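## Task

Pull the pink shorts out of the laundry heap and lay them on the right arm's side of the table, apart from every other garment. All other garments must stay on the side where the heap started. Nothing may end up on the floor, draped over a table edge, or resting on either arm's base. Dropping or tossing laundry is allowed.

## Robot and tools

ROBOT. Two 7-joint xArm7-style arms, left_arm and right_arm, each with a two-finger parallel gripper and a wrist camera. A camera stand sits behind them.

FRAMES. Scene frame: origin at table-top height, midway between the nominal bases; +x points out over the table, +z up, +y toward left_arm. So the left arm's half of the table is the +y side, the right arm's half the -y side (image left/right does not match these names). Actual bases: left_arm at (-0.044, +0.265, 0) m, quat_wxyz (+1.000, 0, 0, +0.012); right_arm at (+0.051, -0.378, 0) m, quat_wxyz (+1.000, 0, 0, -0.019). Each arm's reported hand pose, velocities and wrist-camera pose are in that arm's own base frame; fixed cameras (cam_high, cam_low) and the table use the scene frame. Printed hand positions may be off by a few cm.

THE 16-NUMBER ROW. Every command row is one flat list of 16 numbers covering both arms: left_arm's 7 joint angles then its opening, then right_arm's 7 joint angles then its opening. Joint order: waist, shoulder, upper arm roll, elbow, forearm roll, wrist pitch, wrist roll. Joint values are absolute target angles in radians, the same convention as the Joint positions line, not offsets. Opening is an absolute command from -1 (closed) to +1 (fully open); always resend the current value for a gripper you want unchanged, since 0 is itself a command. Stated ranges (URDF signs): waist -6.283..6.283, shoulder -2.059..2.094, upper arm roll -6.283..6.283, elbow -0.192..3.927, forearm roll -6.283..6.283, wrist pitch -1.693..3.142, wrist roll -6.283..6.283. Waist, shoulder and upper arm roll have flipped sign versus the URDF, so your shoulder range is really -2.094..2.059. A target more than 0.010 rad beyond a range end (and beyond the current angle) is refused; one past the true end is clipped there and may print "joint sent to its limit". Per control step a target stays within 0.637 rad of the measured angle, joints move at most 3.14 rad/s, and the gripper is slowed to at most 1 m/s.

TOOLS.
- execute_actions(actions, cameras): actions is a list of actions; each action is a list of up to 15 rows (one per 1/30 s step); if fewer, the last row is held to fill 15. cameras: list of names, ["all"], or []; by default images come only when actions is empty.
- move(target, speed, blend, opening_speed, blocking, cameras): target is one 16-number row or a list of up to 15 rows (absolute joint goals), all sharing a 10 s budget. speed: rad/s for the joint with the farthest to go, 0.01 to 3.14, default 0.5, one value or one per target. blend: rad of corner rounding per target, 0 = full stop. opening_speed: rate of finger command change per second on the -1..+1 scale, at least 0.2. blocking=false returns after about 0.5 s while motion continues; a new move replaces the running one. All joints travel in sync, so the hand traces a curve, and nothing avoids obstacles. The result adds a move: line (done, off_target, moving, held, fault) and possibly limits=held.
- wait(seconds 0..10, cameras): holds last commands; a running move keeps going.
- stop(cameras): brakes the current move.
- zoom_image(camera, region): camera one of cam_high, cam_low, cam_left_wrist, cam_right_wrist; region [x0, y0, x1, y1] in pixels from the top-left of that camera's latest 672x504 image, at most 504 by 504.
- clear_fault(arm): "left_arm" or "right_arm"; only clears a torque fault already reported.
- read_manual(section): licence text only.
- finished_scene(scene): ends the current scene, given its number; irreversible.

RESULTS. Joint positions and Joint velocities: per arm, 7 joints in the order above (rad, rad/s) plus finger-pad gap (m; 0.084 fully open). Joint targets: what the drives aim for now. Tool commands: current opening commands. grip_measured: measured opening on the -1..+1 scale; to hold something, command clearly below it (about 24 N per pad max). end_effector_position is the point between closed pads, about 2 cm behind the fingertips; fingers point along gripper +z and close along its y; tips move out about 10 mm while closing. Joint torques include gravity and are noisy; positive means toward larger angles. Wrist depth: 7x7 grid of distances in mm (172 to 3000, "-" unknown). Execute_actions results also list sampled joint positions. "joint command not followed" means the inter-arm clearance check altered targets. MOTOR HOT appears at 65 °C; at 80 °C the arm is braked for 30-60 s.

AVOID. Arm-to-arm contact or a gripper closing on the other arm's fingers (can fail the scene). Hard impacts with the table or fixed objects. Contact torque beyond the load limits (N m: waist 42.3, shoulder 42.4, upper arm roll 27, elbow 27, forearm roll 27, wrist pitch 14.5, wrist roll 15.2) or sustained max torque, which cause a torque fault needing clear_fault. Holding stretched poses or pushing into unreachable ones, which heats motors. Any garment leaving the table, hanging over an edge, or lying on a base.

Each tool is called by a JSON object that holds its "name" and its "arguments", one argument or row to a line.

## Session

{"name": "execute_actions", "arguments": {
  "actions": []
}}

Scene clock: 0.00 s.
left_arm: end_effector_position=(+0.7283, -0.5040, +0.2180) grip_measured=+1.00 end_effector_quat_wxyz=(+0.140, +0.855, -0.048, +0.496) | right_arm: end_effector_position=(+0.3896, -0.0018, +0.3962) grip_measured=+1.00 end_effector_quat_wxyz=(-0.452, +0.768, +0.454, -0.016)
Joint positions: left_arm=[0.828 -1.168 -0.485 2.296 0.18 0.169 -0.923 0.084] | right_arm=[0.044 -0.267 0.419 1.746 0.688 2.275 -1.326 0.084]
Joint velocities: within noise
Joint torques (N m): no reading
Motor temperatures (°C): left_arm=[34 38 39 39 31 41 41] | right_arm=[33 38 39 40 33 34 37]
Wrist depth (mm): cam_left_wrist=[1141 1366 1222 1375 2528 2595 2760 / 1145 1188 1220 1253 2685 2828 2863 / 1585 2192 2685 2749 2816 - - / 1653 2165 2302 2302 2501 2749 - / 1649 1813 1908 1940 2099 2213 2302 / 1487 1585 1642 1694 1809 1852 1946 / 1377 1428 1458 1519 1585 1626 1706] | cam_right_wrist=[2302 1732 1758 293 282 274 267 / 2381 434 418 - 295 358 602 / 579 449 421 405 380 650 593 / 454 462 1025 884 742 642 565 / 2793 - 974 825 703 610 539 / - 2935 916 767 660 576 511 / 2923 2696 846 716 622 548 503]
Joint targets: left_arm=[0.828 -1.168 -0.485 2.296 0.180 0.169 -0.923] | right_arm=[0.044 -0.267 0.419 1.746 0.688 2.275 -1.326]
Tool commands: left_gripper/opening=+1.0 right_gripper/opening=+1.0

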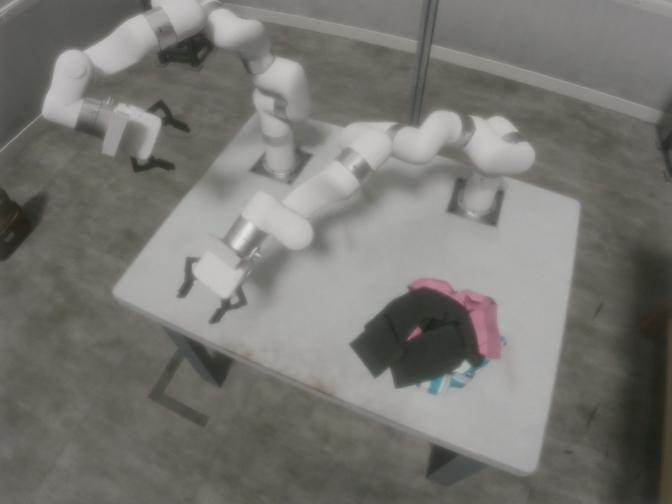

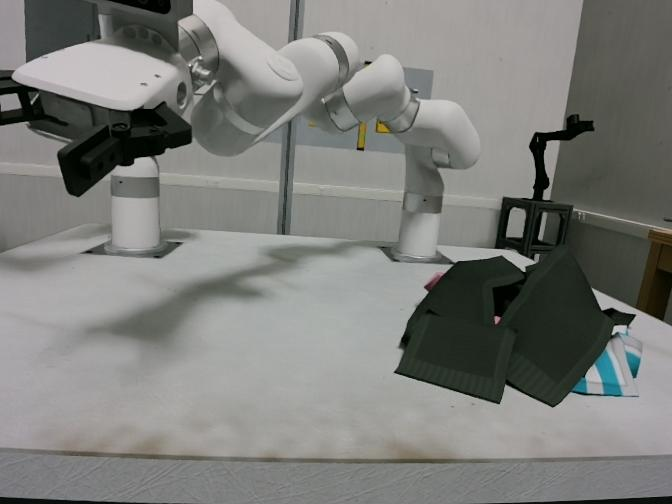

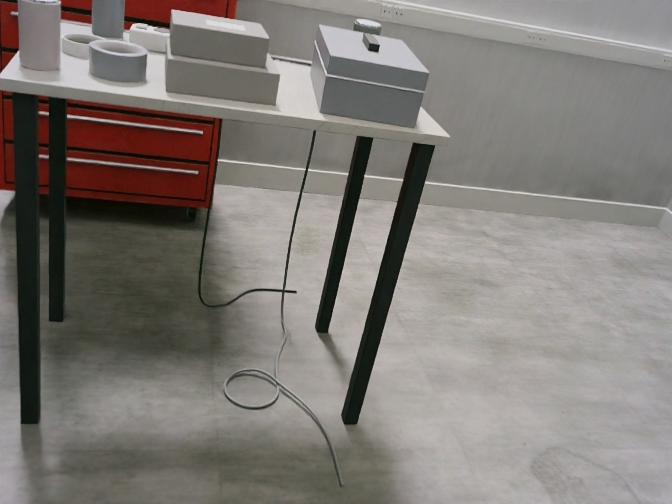

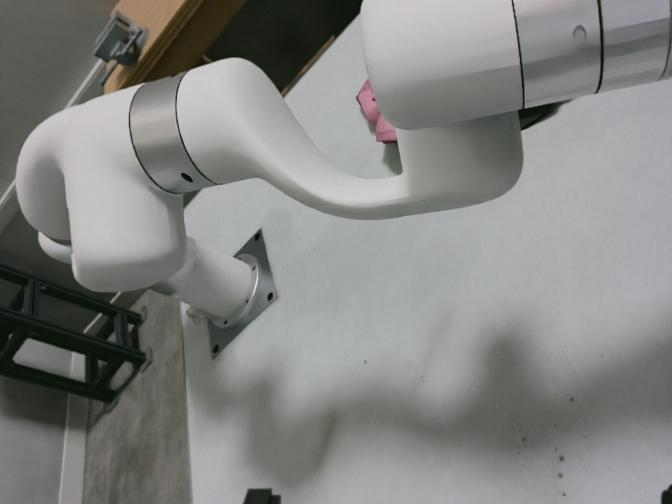

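{"name": "move", "arguments": {
  "target": [0.1,0.1648,0,1.4329,0,1.5977,0,0,0.8,1.0,0,0.9,0,1.9,-1.326,1],
  "speed": 1.2,
  "cameras": ["all"]
}}

Scene clock: 14.90 s.
left_arm: end_effector_position=(+0.4179, -0.0419, +0.3998) grip_measured=-0.01 end_effector_quat_wxyz=(+0.000, +0.999, -0.050, +0.000) | right_arm: end_effector_position=(+0.1093, -0.1125, +0.4021) grip_measured=+1.00 end_effector_quat_wxyz=(+0.000, +0.966, +0.260, +0.000)
Joint positions: left_arm=[0.1 0.165 0 1.433 0 1.598 0 0.044] | right_arm=[0.8 1 0 0.9 0 1.9 -1.326 0.084]
Joint torques (N m): left_arm=[-3.79 26.83 3.15 9.83 -1.65 0.42 1.82] | right_arm=[5.63 0.84 -2.44 10.56 -1.87 -2.38 -0.76]
Wrist depth (mm): cam_left_wrist=[528 528 529 528 530 529 530 / 530 529 475 479 499 528 529 / 527 479 437 472 494 524 528 / 526 497 471 465 484 528 529 / 527 504 467 446 449 526 528 / 526 524 504 480 486 526 528 / 525 523 526 526 526 527 525] | cam_right_wrist=[533 533 534 534 535 537 537 / 532 532 534 533 536 536 1350 / 531 533 532 534 536 537 1358 / 245 532 534 535 535 535 1358 / 233 522 532 534 534 1358 1361 / 229 317 523 534 536 1348 1358 / 225 263 531 535 1353 1356 1361]
Joint targets: left_arm=[0.100 0.165 0.000 1.433 0.000 1.598 0.000] | right_arm=[0.800 1.000 0.000 0.900 0.000 1.900 -1.326]
move: done

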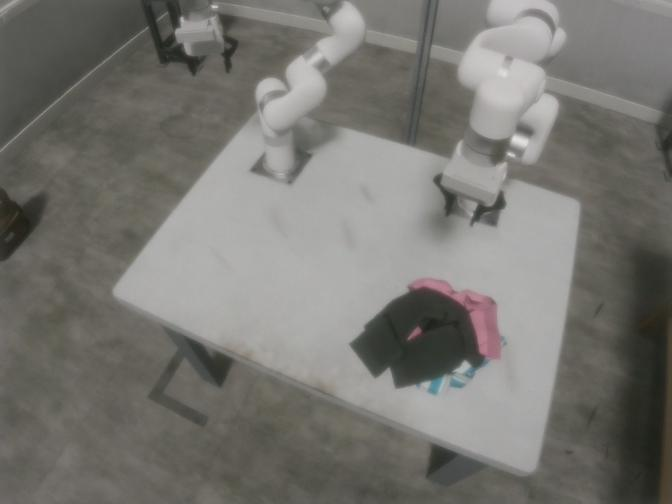

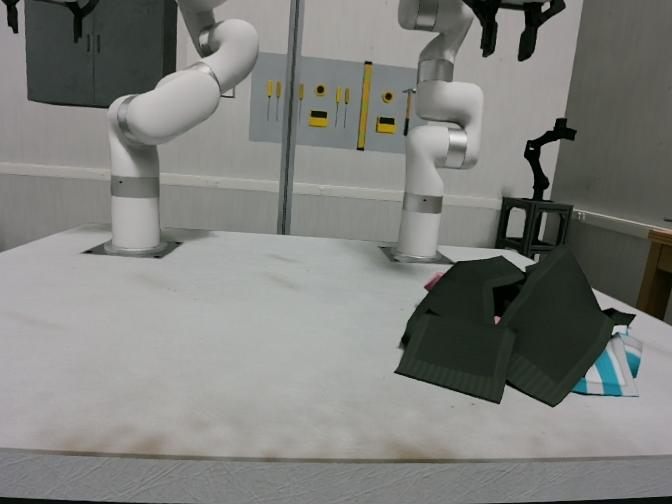

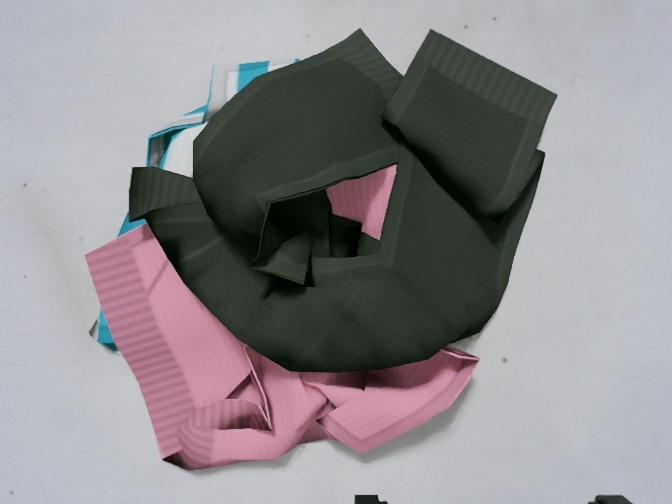

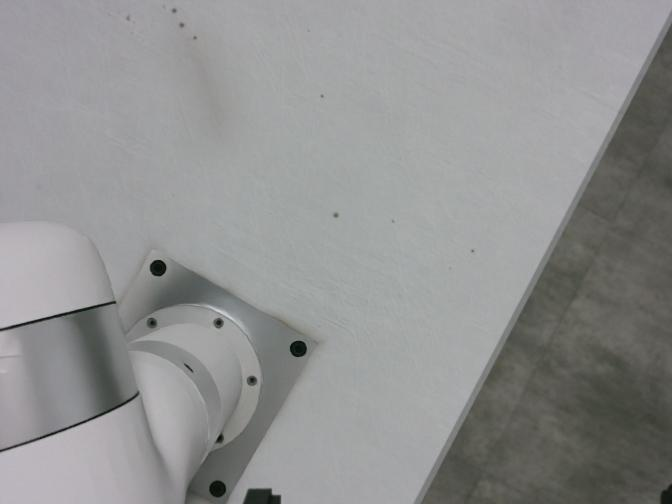

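{"name": "zoom_image", "arguments": {
  "camera": "cam_left_wrist",
  "region": [80, 240, 500, 490]
}}

Scaled by 1.200 from the camera's 672x504 image, which has a finer 960x720 frame.

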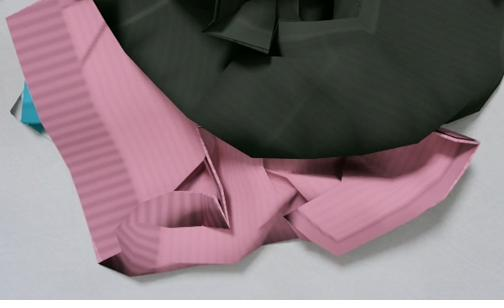

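{"name": "move", "arguments": {
  "target": [
    [0.1384,0.1442,0,0.6221,0,0.7663,1.154,-0.33,0.8,1.0,0,0.9,0,1.9,-1.326,1],
    [0.1384,-0.092,0,0.5612,0,0.4692,1.154,-0.33,0.8,1.0,0,0.9,0,1.9,-1.326,1]
  ],
  "speed": [0.9,0.3],
  "cameras": ["cam_left_wrist","cam_low","cam_high"]
}}

Scene clock: 55.17 s.
left_arm: end_effector_position=(+0.3756, -0.0523, +0.0320) grip_measured=-0.35 end_effector_quat_wxyz=(+0.000, +0.798, -0.602, +0.000) | right_arm: end_effector_position=(+0.1093, -0.1125, +0.4021) grip_measured=+1.00 end_effector_quat_wxyz=(+0.000, +0.966, +0.260, +0.000)
Joint positions: left_arm=[0.138 -0.092 0 0.561 0 0.469 1.154 0.029] | right_arm=[0.8 1 0 0.9 0 1.9 -1.326 0.084]
Joint torques (N m): left_arm=[2.63 11.95 2.74 6.36 -1.55 -3.74 1.75] | right_arm=[5.07 0.73 -2.61 10.81 -1.9 -2.41 -0.72]
Wrist depth (mm): cam_left_wrist=[- - - - - - - / - - - - - - - / - - - - - - - / - - - - - - - / - - - - - - - / - - - - - - - / - - - - - - -] | cam_right_wrist=[532 532 534 534 535 535 536 / 532 532 534 535 535 536 1358 / 532 533 533 534 535 537 1364 / 245 532 534 535 535 535 1350 / 233 523 534 533 535 1358 1353 / 229 317 523 534 535 1358 1358 / 225 263 531 534 1353 1350 1356]
Joint targets: left_arm=[0.138 -0.092 0.000 0.561 0.000 0.469 1.154] | right_arm=[0.800 1.000 0.000 0.900 0.000 1.900 -1.326]
move: done
Images, in order (width x height): cam_high 672x504, cam_low 672x504, cam_left_wrist 672x504.

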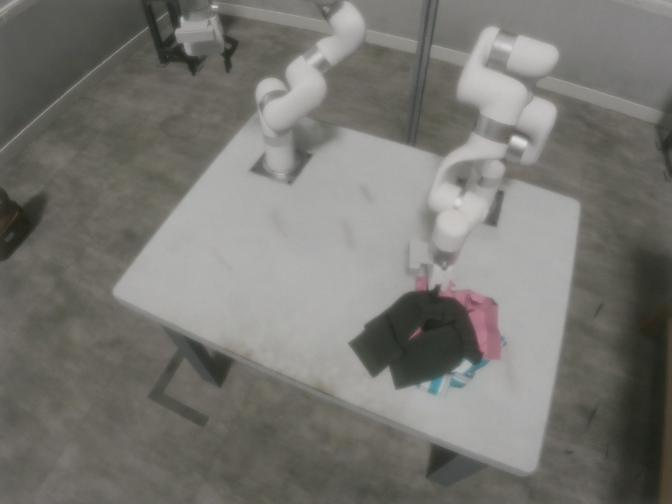

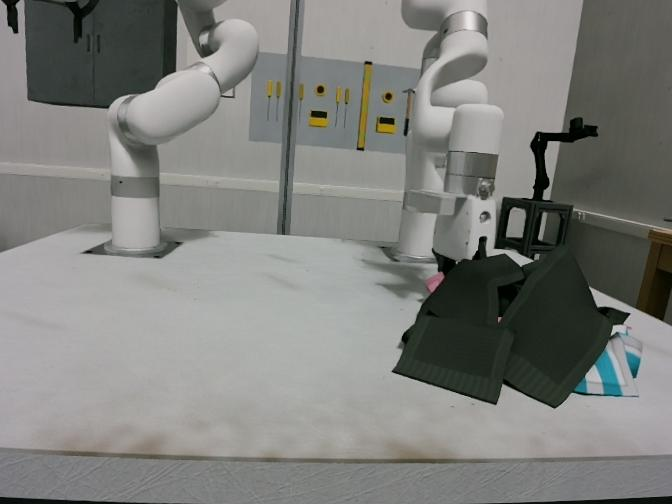

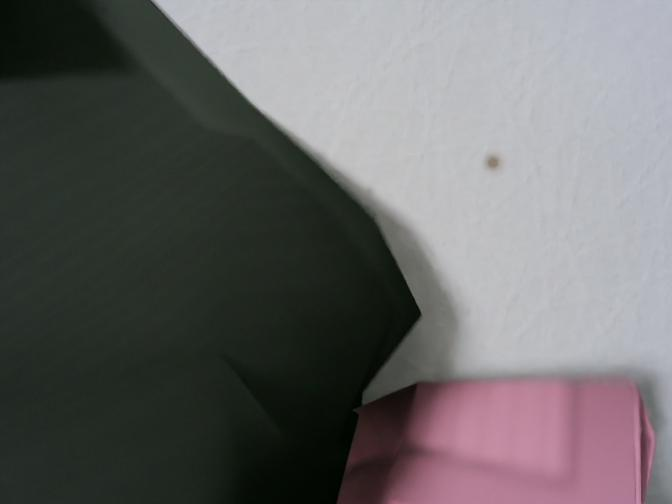

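{"name": "move", "arguments": {
  "target": [
    [0.1384,-0.092,0,0.5612,0,0.4692,1.154,-1,0.8,1.0,0,0.9,0,1.9,-1.326,1],
    [0.1384,0.1442,0,0.6221,0,0.7663,1.154,-1,0.8,1.0,0,0.9,0,1.9,-1.326,1]
  ],
  "speed": 0.5,
  "opening_speed": 1.5,
  "cameras": ["cam_left_wrist","cam_low","cam_high"]
}}

Scene clock: 62.50 s.
left_arm: end_effector_position=(+0.3756, -0.0523, +0.1200) grip_measured=-0.93 end_effector_quat_wxyz=(+0.000, +0.798, -0.602, +0.000) | right_arm: end_effector_position=(+0.1093, -0.1125, +0.4021) grip_measured=+1.00 end_effector_quat_wxyz=(+0.000, +0.966, +0.260, +0.000)
Joint positions: left_arm=[0.138 0.144 0 0.622 0 0.766 1.154 0.003] | right_arm=[0.8 1 0 0.9 0 1.9 -1.326 0.084]
Joint torques (N m): left_arm=[1.51 26.4 2.14 14.23 -1.28 0.21 1.58] | right_arm=[5.26 0.63 -2.54 11.18 -1.72 -2.22 -0.9]
Wrist depth (mm): cam_left_wrist=[217 245 250 250 251 251 251 / 213 245 246 250 250 251 251 / 218 - 187 250 250 250 250 / - - 185 226 250 250 250 / - - 198 221 250 250 250 / - - - 195 249 250 250 / - - - - - 249 249] | cam_right_wrist=[532 533 533 534 535 536 536 / 532 533 533 535 535 535 1366 / 531 534 534 535 536 535 1364 / 245 532 534 534 535 536 1348 / 234 523 530 534 535 1358 1350 / 229 317 524 534 534 1358 1350 / 225 263 532 533 1345 1361 1361]
Joint targets: left_arm=[0.138 0.144 0.000 0.622 0.000 0.766 1.154] | right_arm=[0.800 1.000 0.000 0.900 0.000 1.900 -1.326]
move: done
Images, in order (width x height): cam_high 672x504, cam_low 672x504, cam_left_wrist 672x504.

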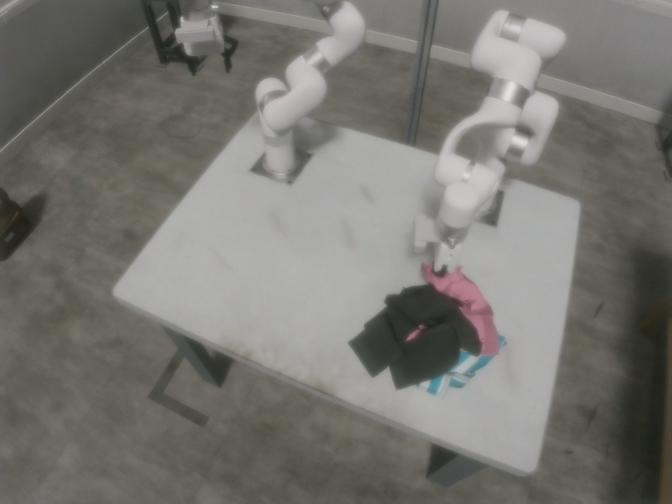

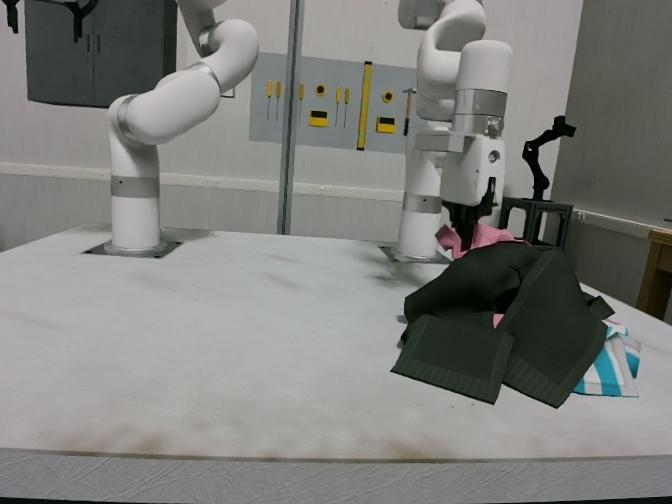

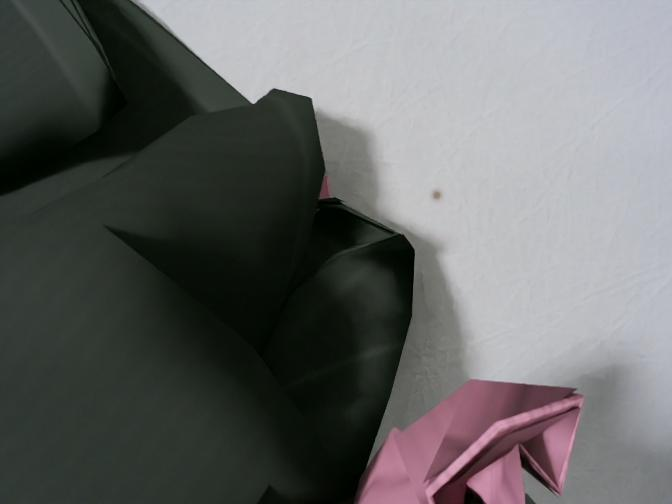

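{"name": "move", "arguments": {
  "target": [0.1384,0.5653,0,1.1591,0,1.7244,1.154,-1,0.8,1.0,0,0.9,0,1.9,-1.326,1],
  "speed": 0.45,
  "cameras": ["cam_left_wrist","cam_low","cam_high"]
}}

Scene clock: 75.30 s.
left_arm: end_effector_position=(+0.2872, -0.0400, +0.4200) grip_measured=-0.93 end_effector_quat_wxyz=(+0.000, +0.798, -0.602, +0.000) | right_arm: end_effector_position=(+0.1093, -0.1125, +0.4021) grip_measured=+1.00 end_effector_quat_wxyz=(+0.000, +0.966, +0.260, +0.000)
Joint positions: left_arm=[0.138 0.565 0 1.159 0 1.724 1.154 0.003] | right_arm=[0.8 1 0 0.9 0 1.9 -1.326 0.084]
Joint torques (N m): left_arm=[0.06 15.99 1.27 14.72 -0.93 0.28 1.49] | right_arm=[5.4 0.61 -2.31 11.7 -1.6 -2.23 -0.65]
Wrist depth (mm): cam_left_wrist=[549 548 549 550 548 550 550 / 541 542 548 549 548 548 551 / 516 502 530 548 548 549 547 / 485 471 507 548 547 548 549 / 460 478 547 547 371 548 549 / 499 509 547 - 285 546 546 / 519 545 - - - 546 545] | cam_right_wrist=[533 533 535 533 536 536 537 / 532 533 535 535 535 535 1358 / 531 534 534 534 535 535 1356 / 245 532 532 533 535 535 1358 / 233 521 533 533 534 1348 1353 / 229 317 522 534 535 1356 1350 / 225 263 531 534 1356 1358 1356]
Joint targets: left_arm=[0.138 0.565 0.000 1.159 0.000 1.724 1.154] | right_arm=[0.800 1.000 0.000 0.900 0.000 1.900 -1.326]
move: done
Images, in order (width x height): cam_high 672x504, cam_low 672x504, cam_left_wrist 672x504.

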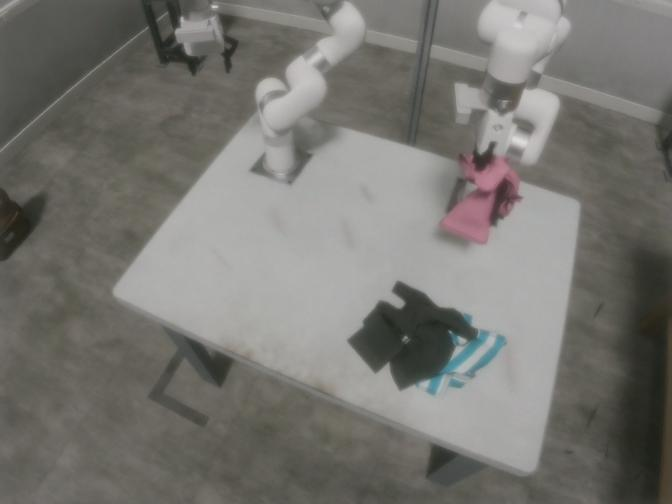

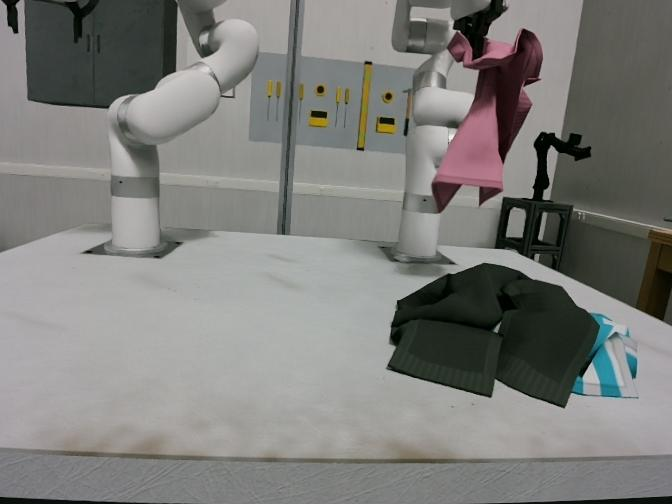

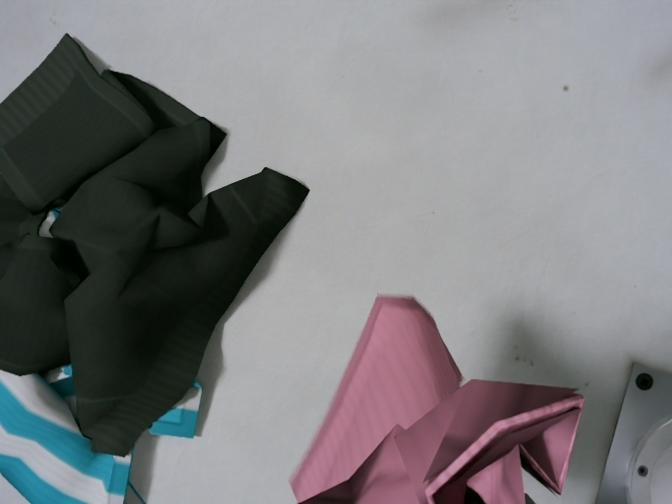

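{"name": "move", "arguments": {
  "target": [
    [0.9727,0.5653,0,1.1591,0,1.7244,1.154,-1,0.8,1.0,0,0.9,0,1.9,-1.326,1],
    [0.9727,-0.4539,0,1.9283,0,1.4744,1.154,-1,0.8,1.0,0,0.9,0,1.9,-1.326,1],
    [0.9727,-0.8199,0,1.7984,0,0.9785,1.154,0.5,0.8,1.0,0,0.9,0,1.9,-1.326,1],
    [0.9727,-0.4,0,1.9,0,1.5,1.154,0.5,0.8,1.0,0,0.9,0,1.9,-1.326,1]
  ],
  "speed": [0.9,0.9,0.6,0.8],
  "blend": [0.3,0.1,0,0],
  "cameras": ["cam_left_wrist","cam_low","cam_high"]
}}

Scene clock: 93.57 s.
left_arm: end_effector_position=(+0.3297, -0.4839, +0.3179) grip_measured=+0.49 end_effector_quat_wxyz=(+0.000, -0.486, +0.874, +0.000) | right_arm: end_effector_position=(+0.1093, -0.1125, +0.4021) grip_measured=+1.00 end_effector_quat_wxyz=(+0.000, +0.966, +0.260, +0.000)
Joint positions: left_arm=[0.973 -0.4 0 1.9 0 1.5 1.154 0.065] | right_arm=[0.8 1 0 0.9 0 1.9 -1.326 0.084]
Joint torques (N m): left_arm=[1.97 41.86 -0.12 15.4 0.27 0.4 1.05] | right_arm=[5.07 0.42 -2.27 12.6 -1.67 -1.92 -0.7]
Wrist depth (mm): cam_left_wrist=[447 447 448 448 448 447 449 / 447 446 446 448 447 448 449 / 446 447 446 446 446 447 449 / 445 446 446 446 448 447 447 / 444 445 441 444 446 446 447 / 443 380 369 397 445 446 445 / 442 399 366 388 444 444 445] | cam_right_wrist=[532 532 532 535 536 536 535 / 532 534 533 533 533 537 1353 / 532 533 533 534 535 535 1353 / 245 532 534 534 535 535 1361 / 233 523 533 534 535 1340 1353 / 229 317 523 534 534 1356 1356 / 225 263 532 535 1353 1350 1353]
Joint targets: left_arm=[0.973 -0.400 0.000 1.900 0.000 1.500 1.154] | right_arm=[0.800 1.000 0.000 0.900 0.000 1.900 -1.326]
move: done
Images, in order (width x height): cam_high 672x504, cam_low 672x504, cam_left_wrist 672x504.

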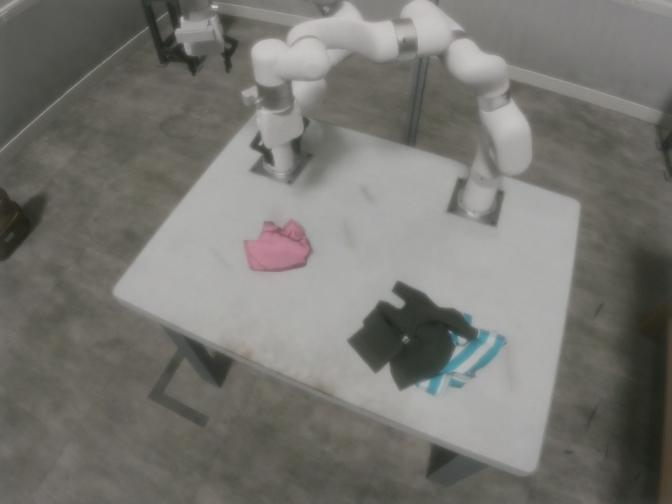

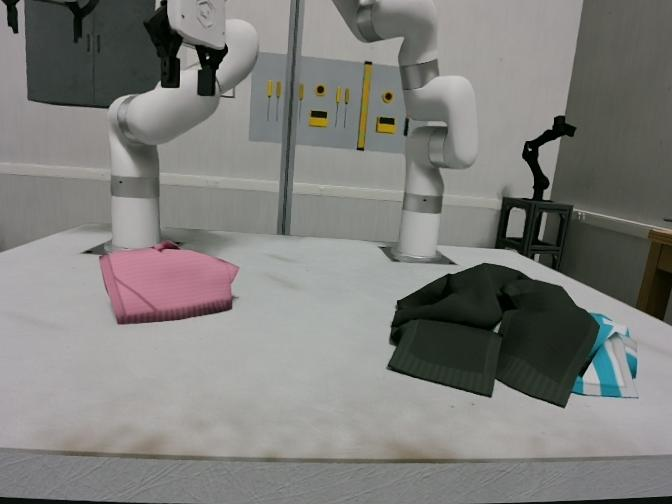

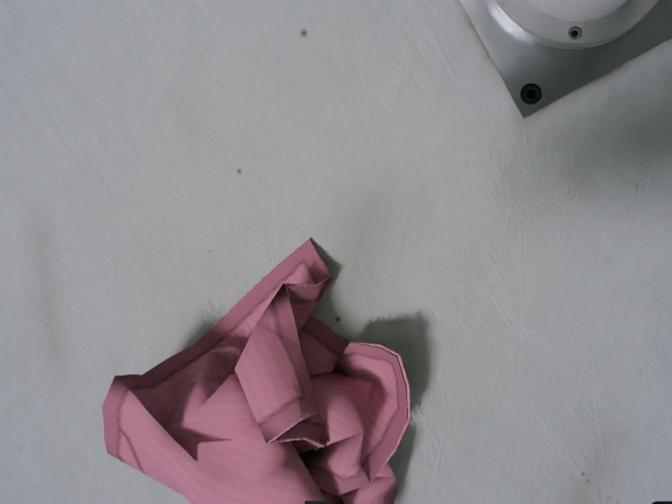

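{"name": "finished_scene", "arguments": {
  "scene": 3
}}

The scene is finished: the task was done.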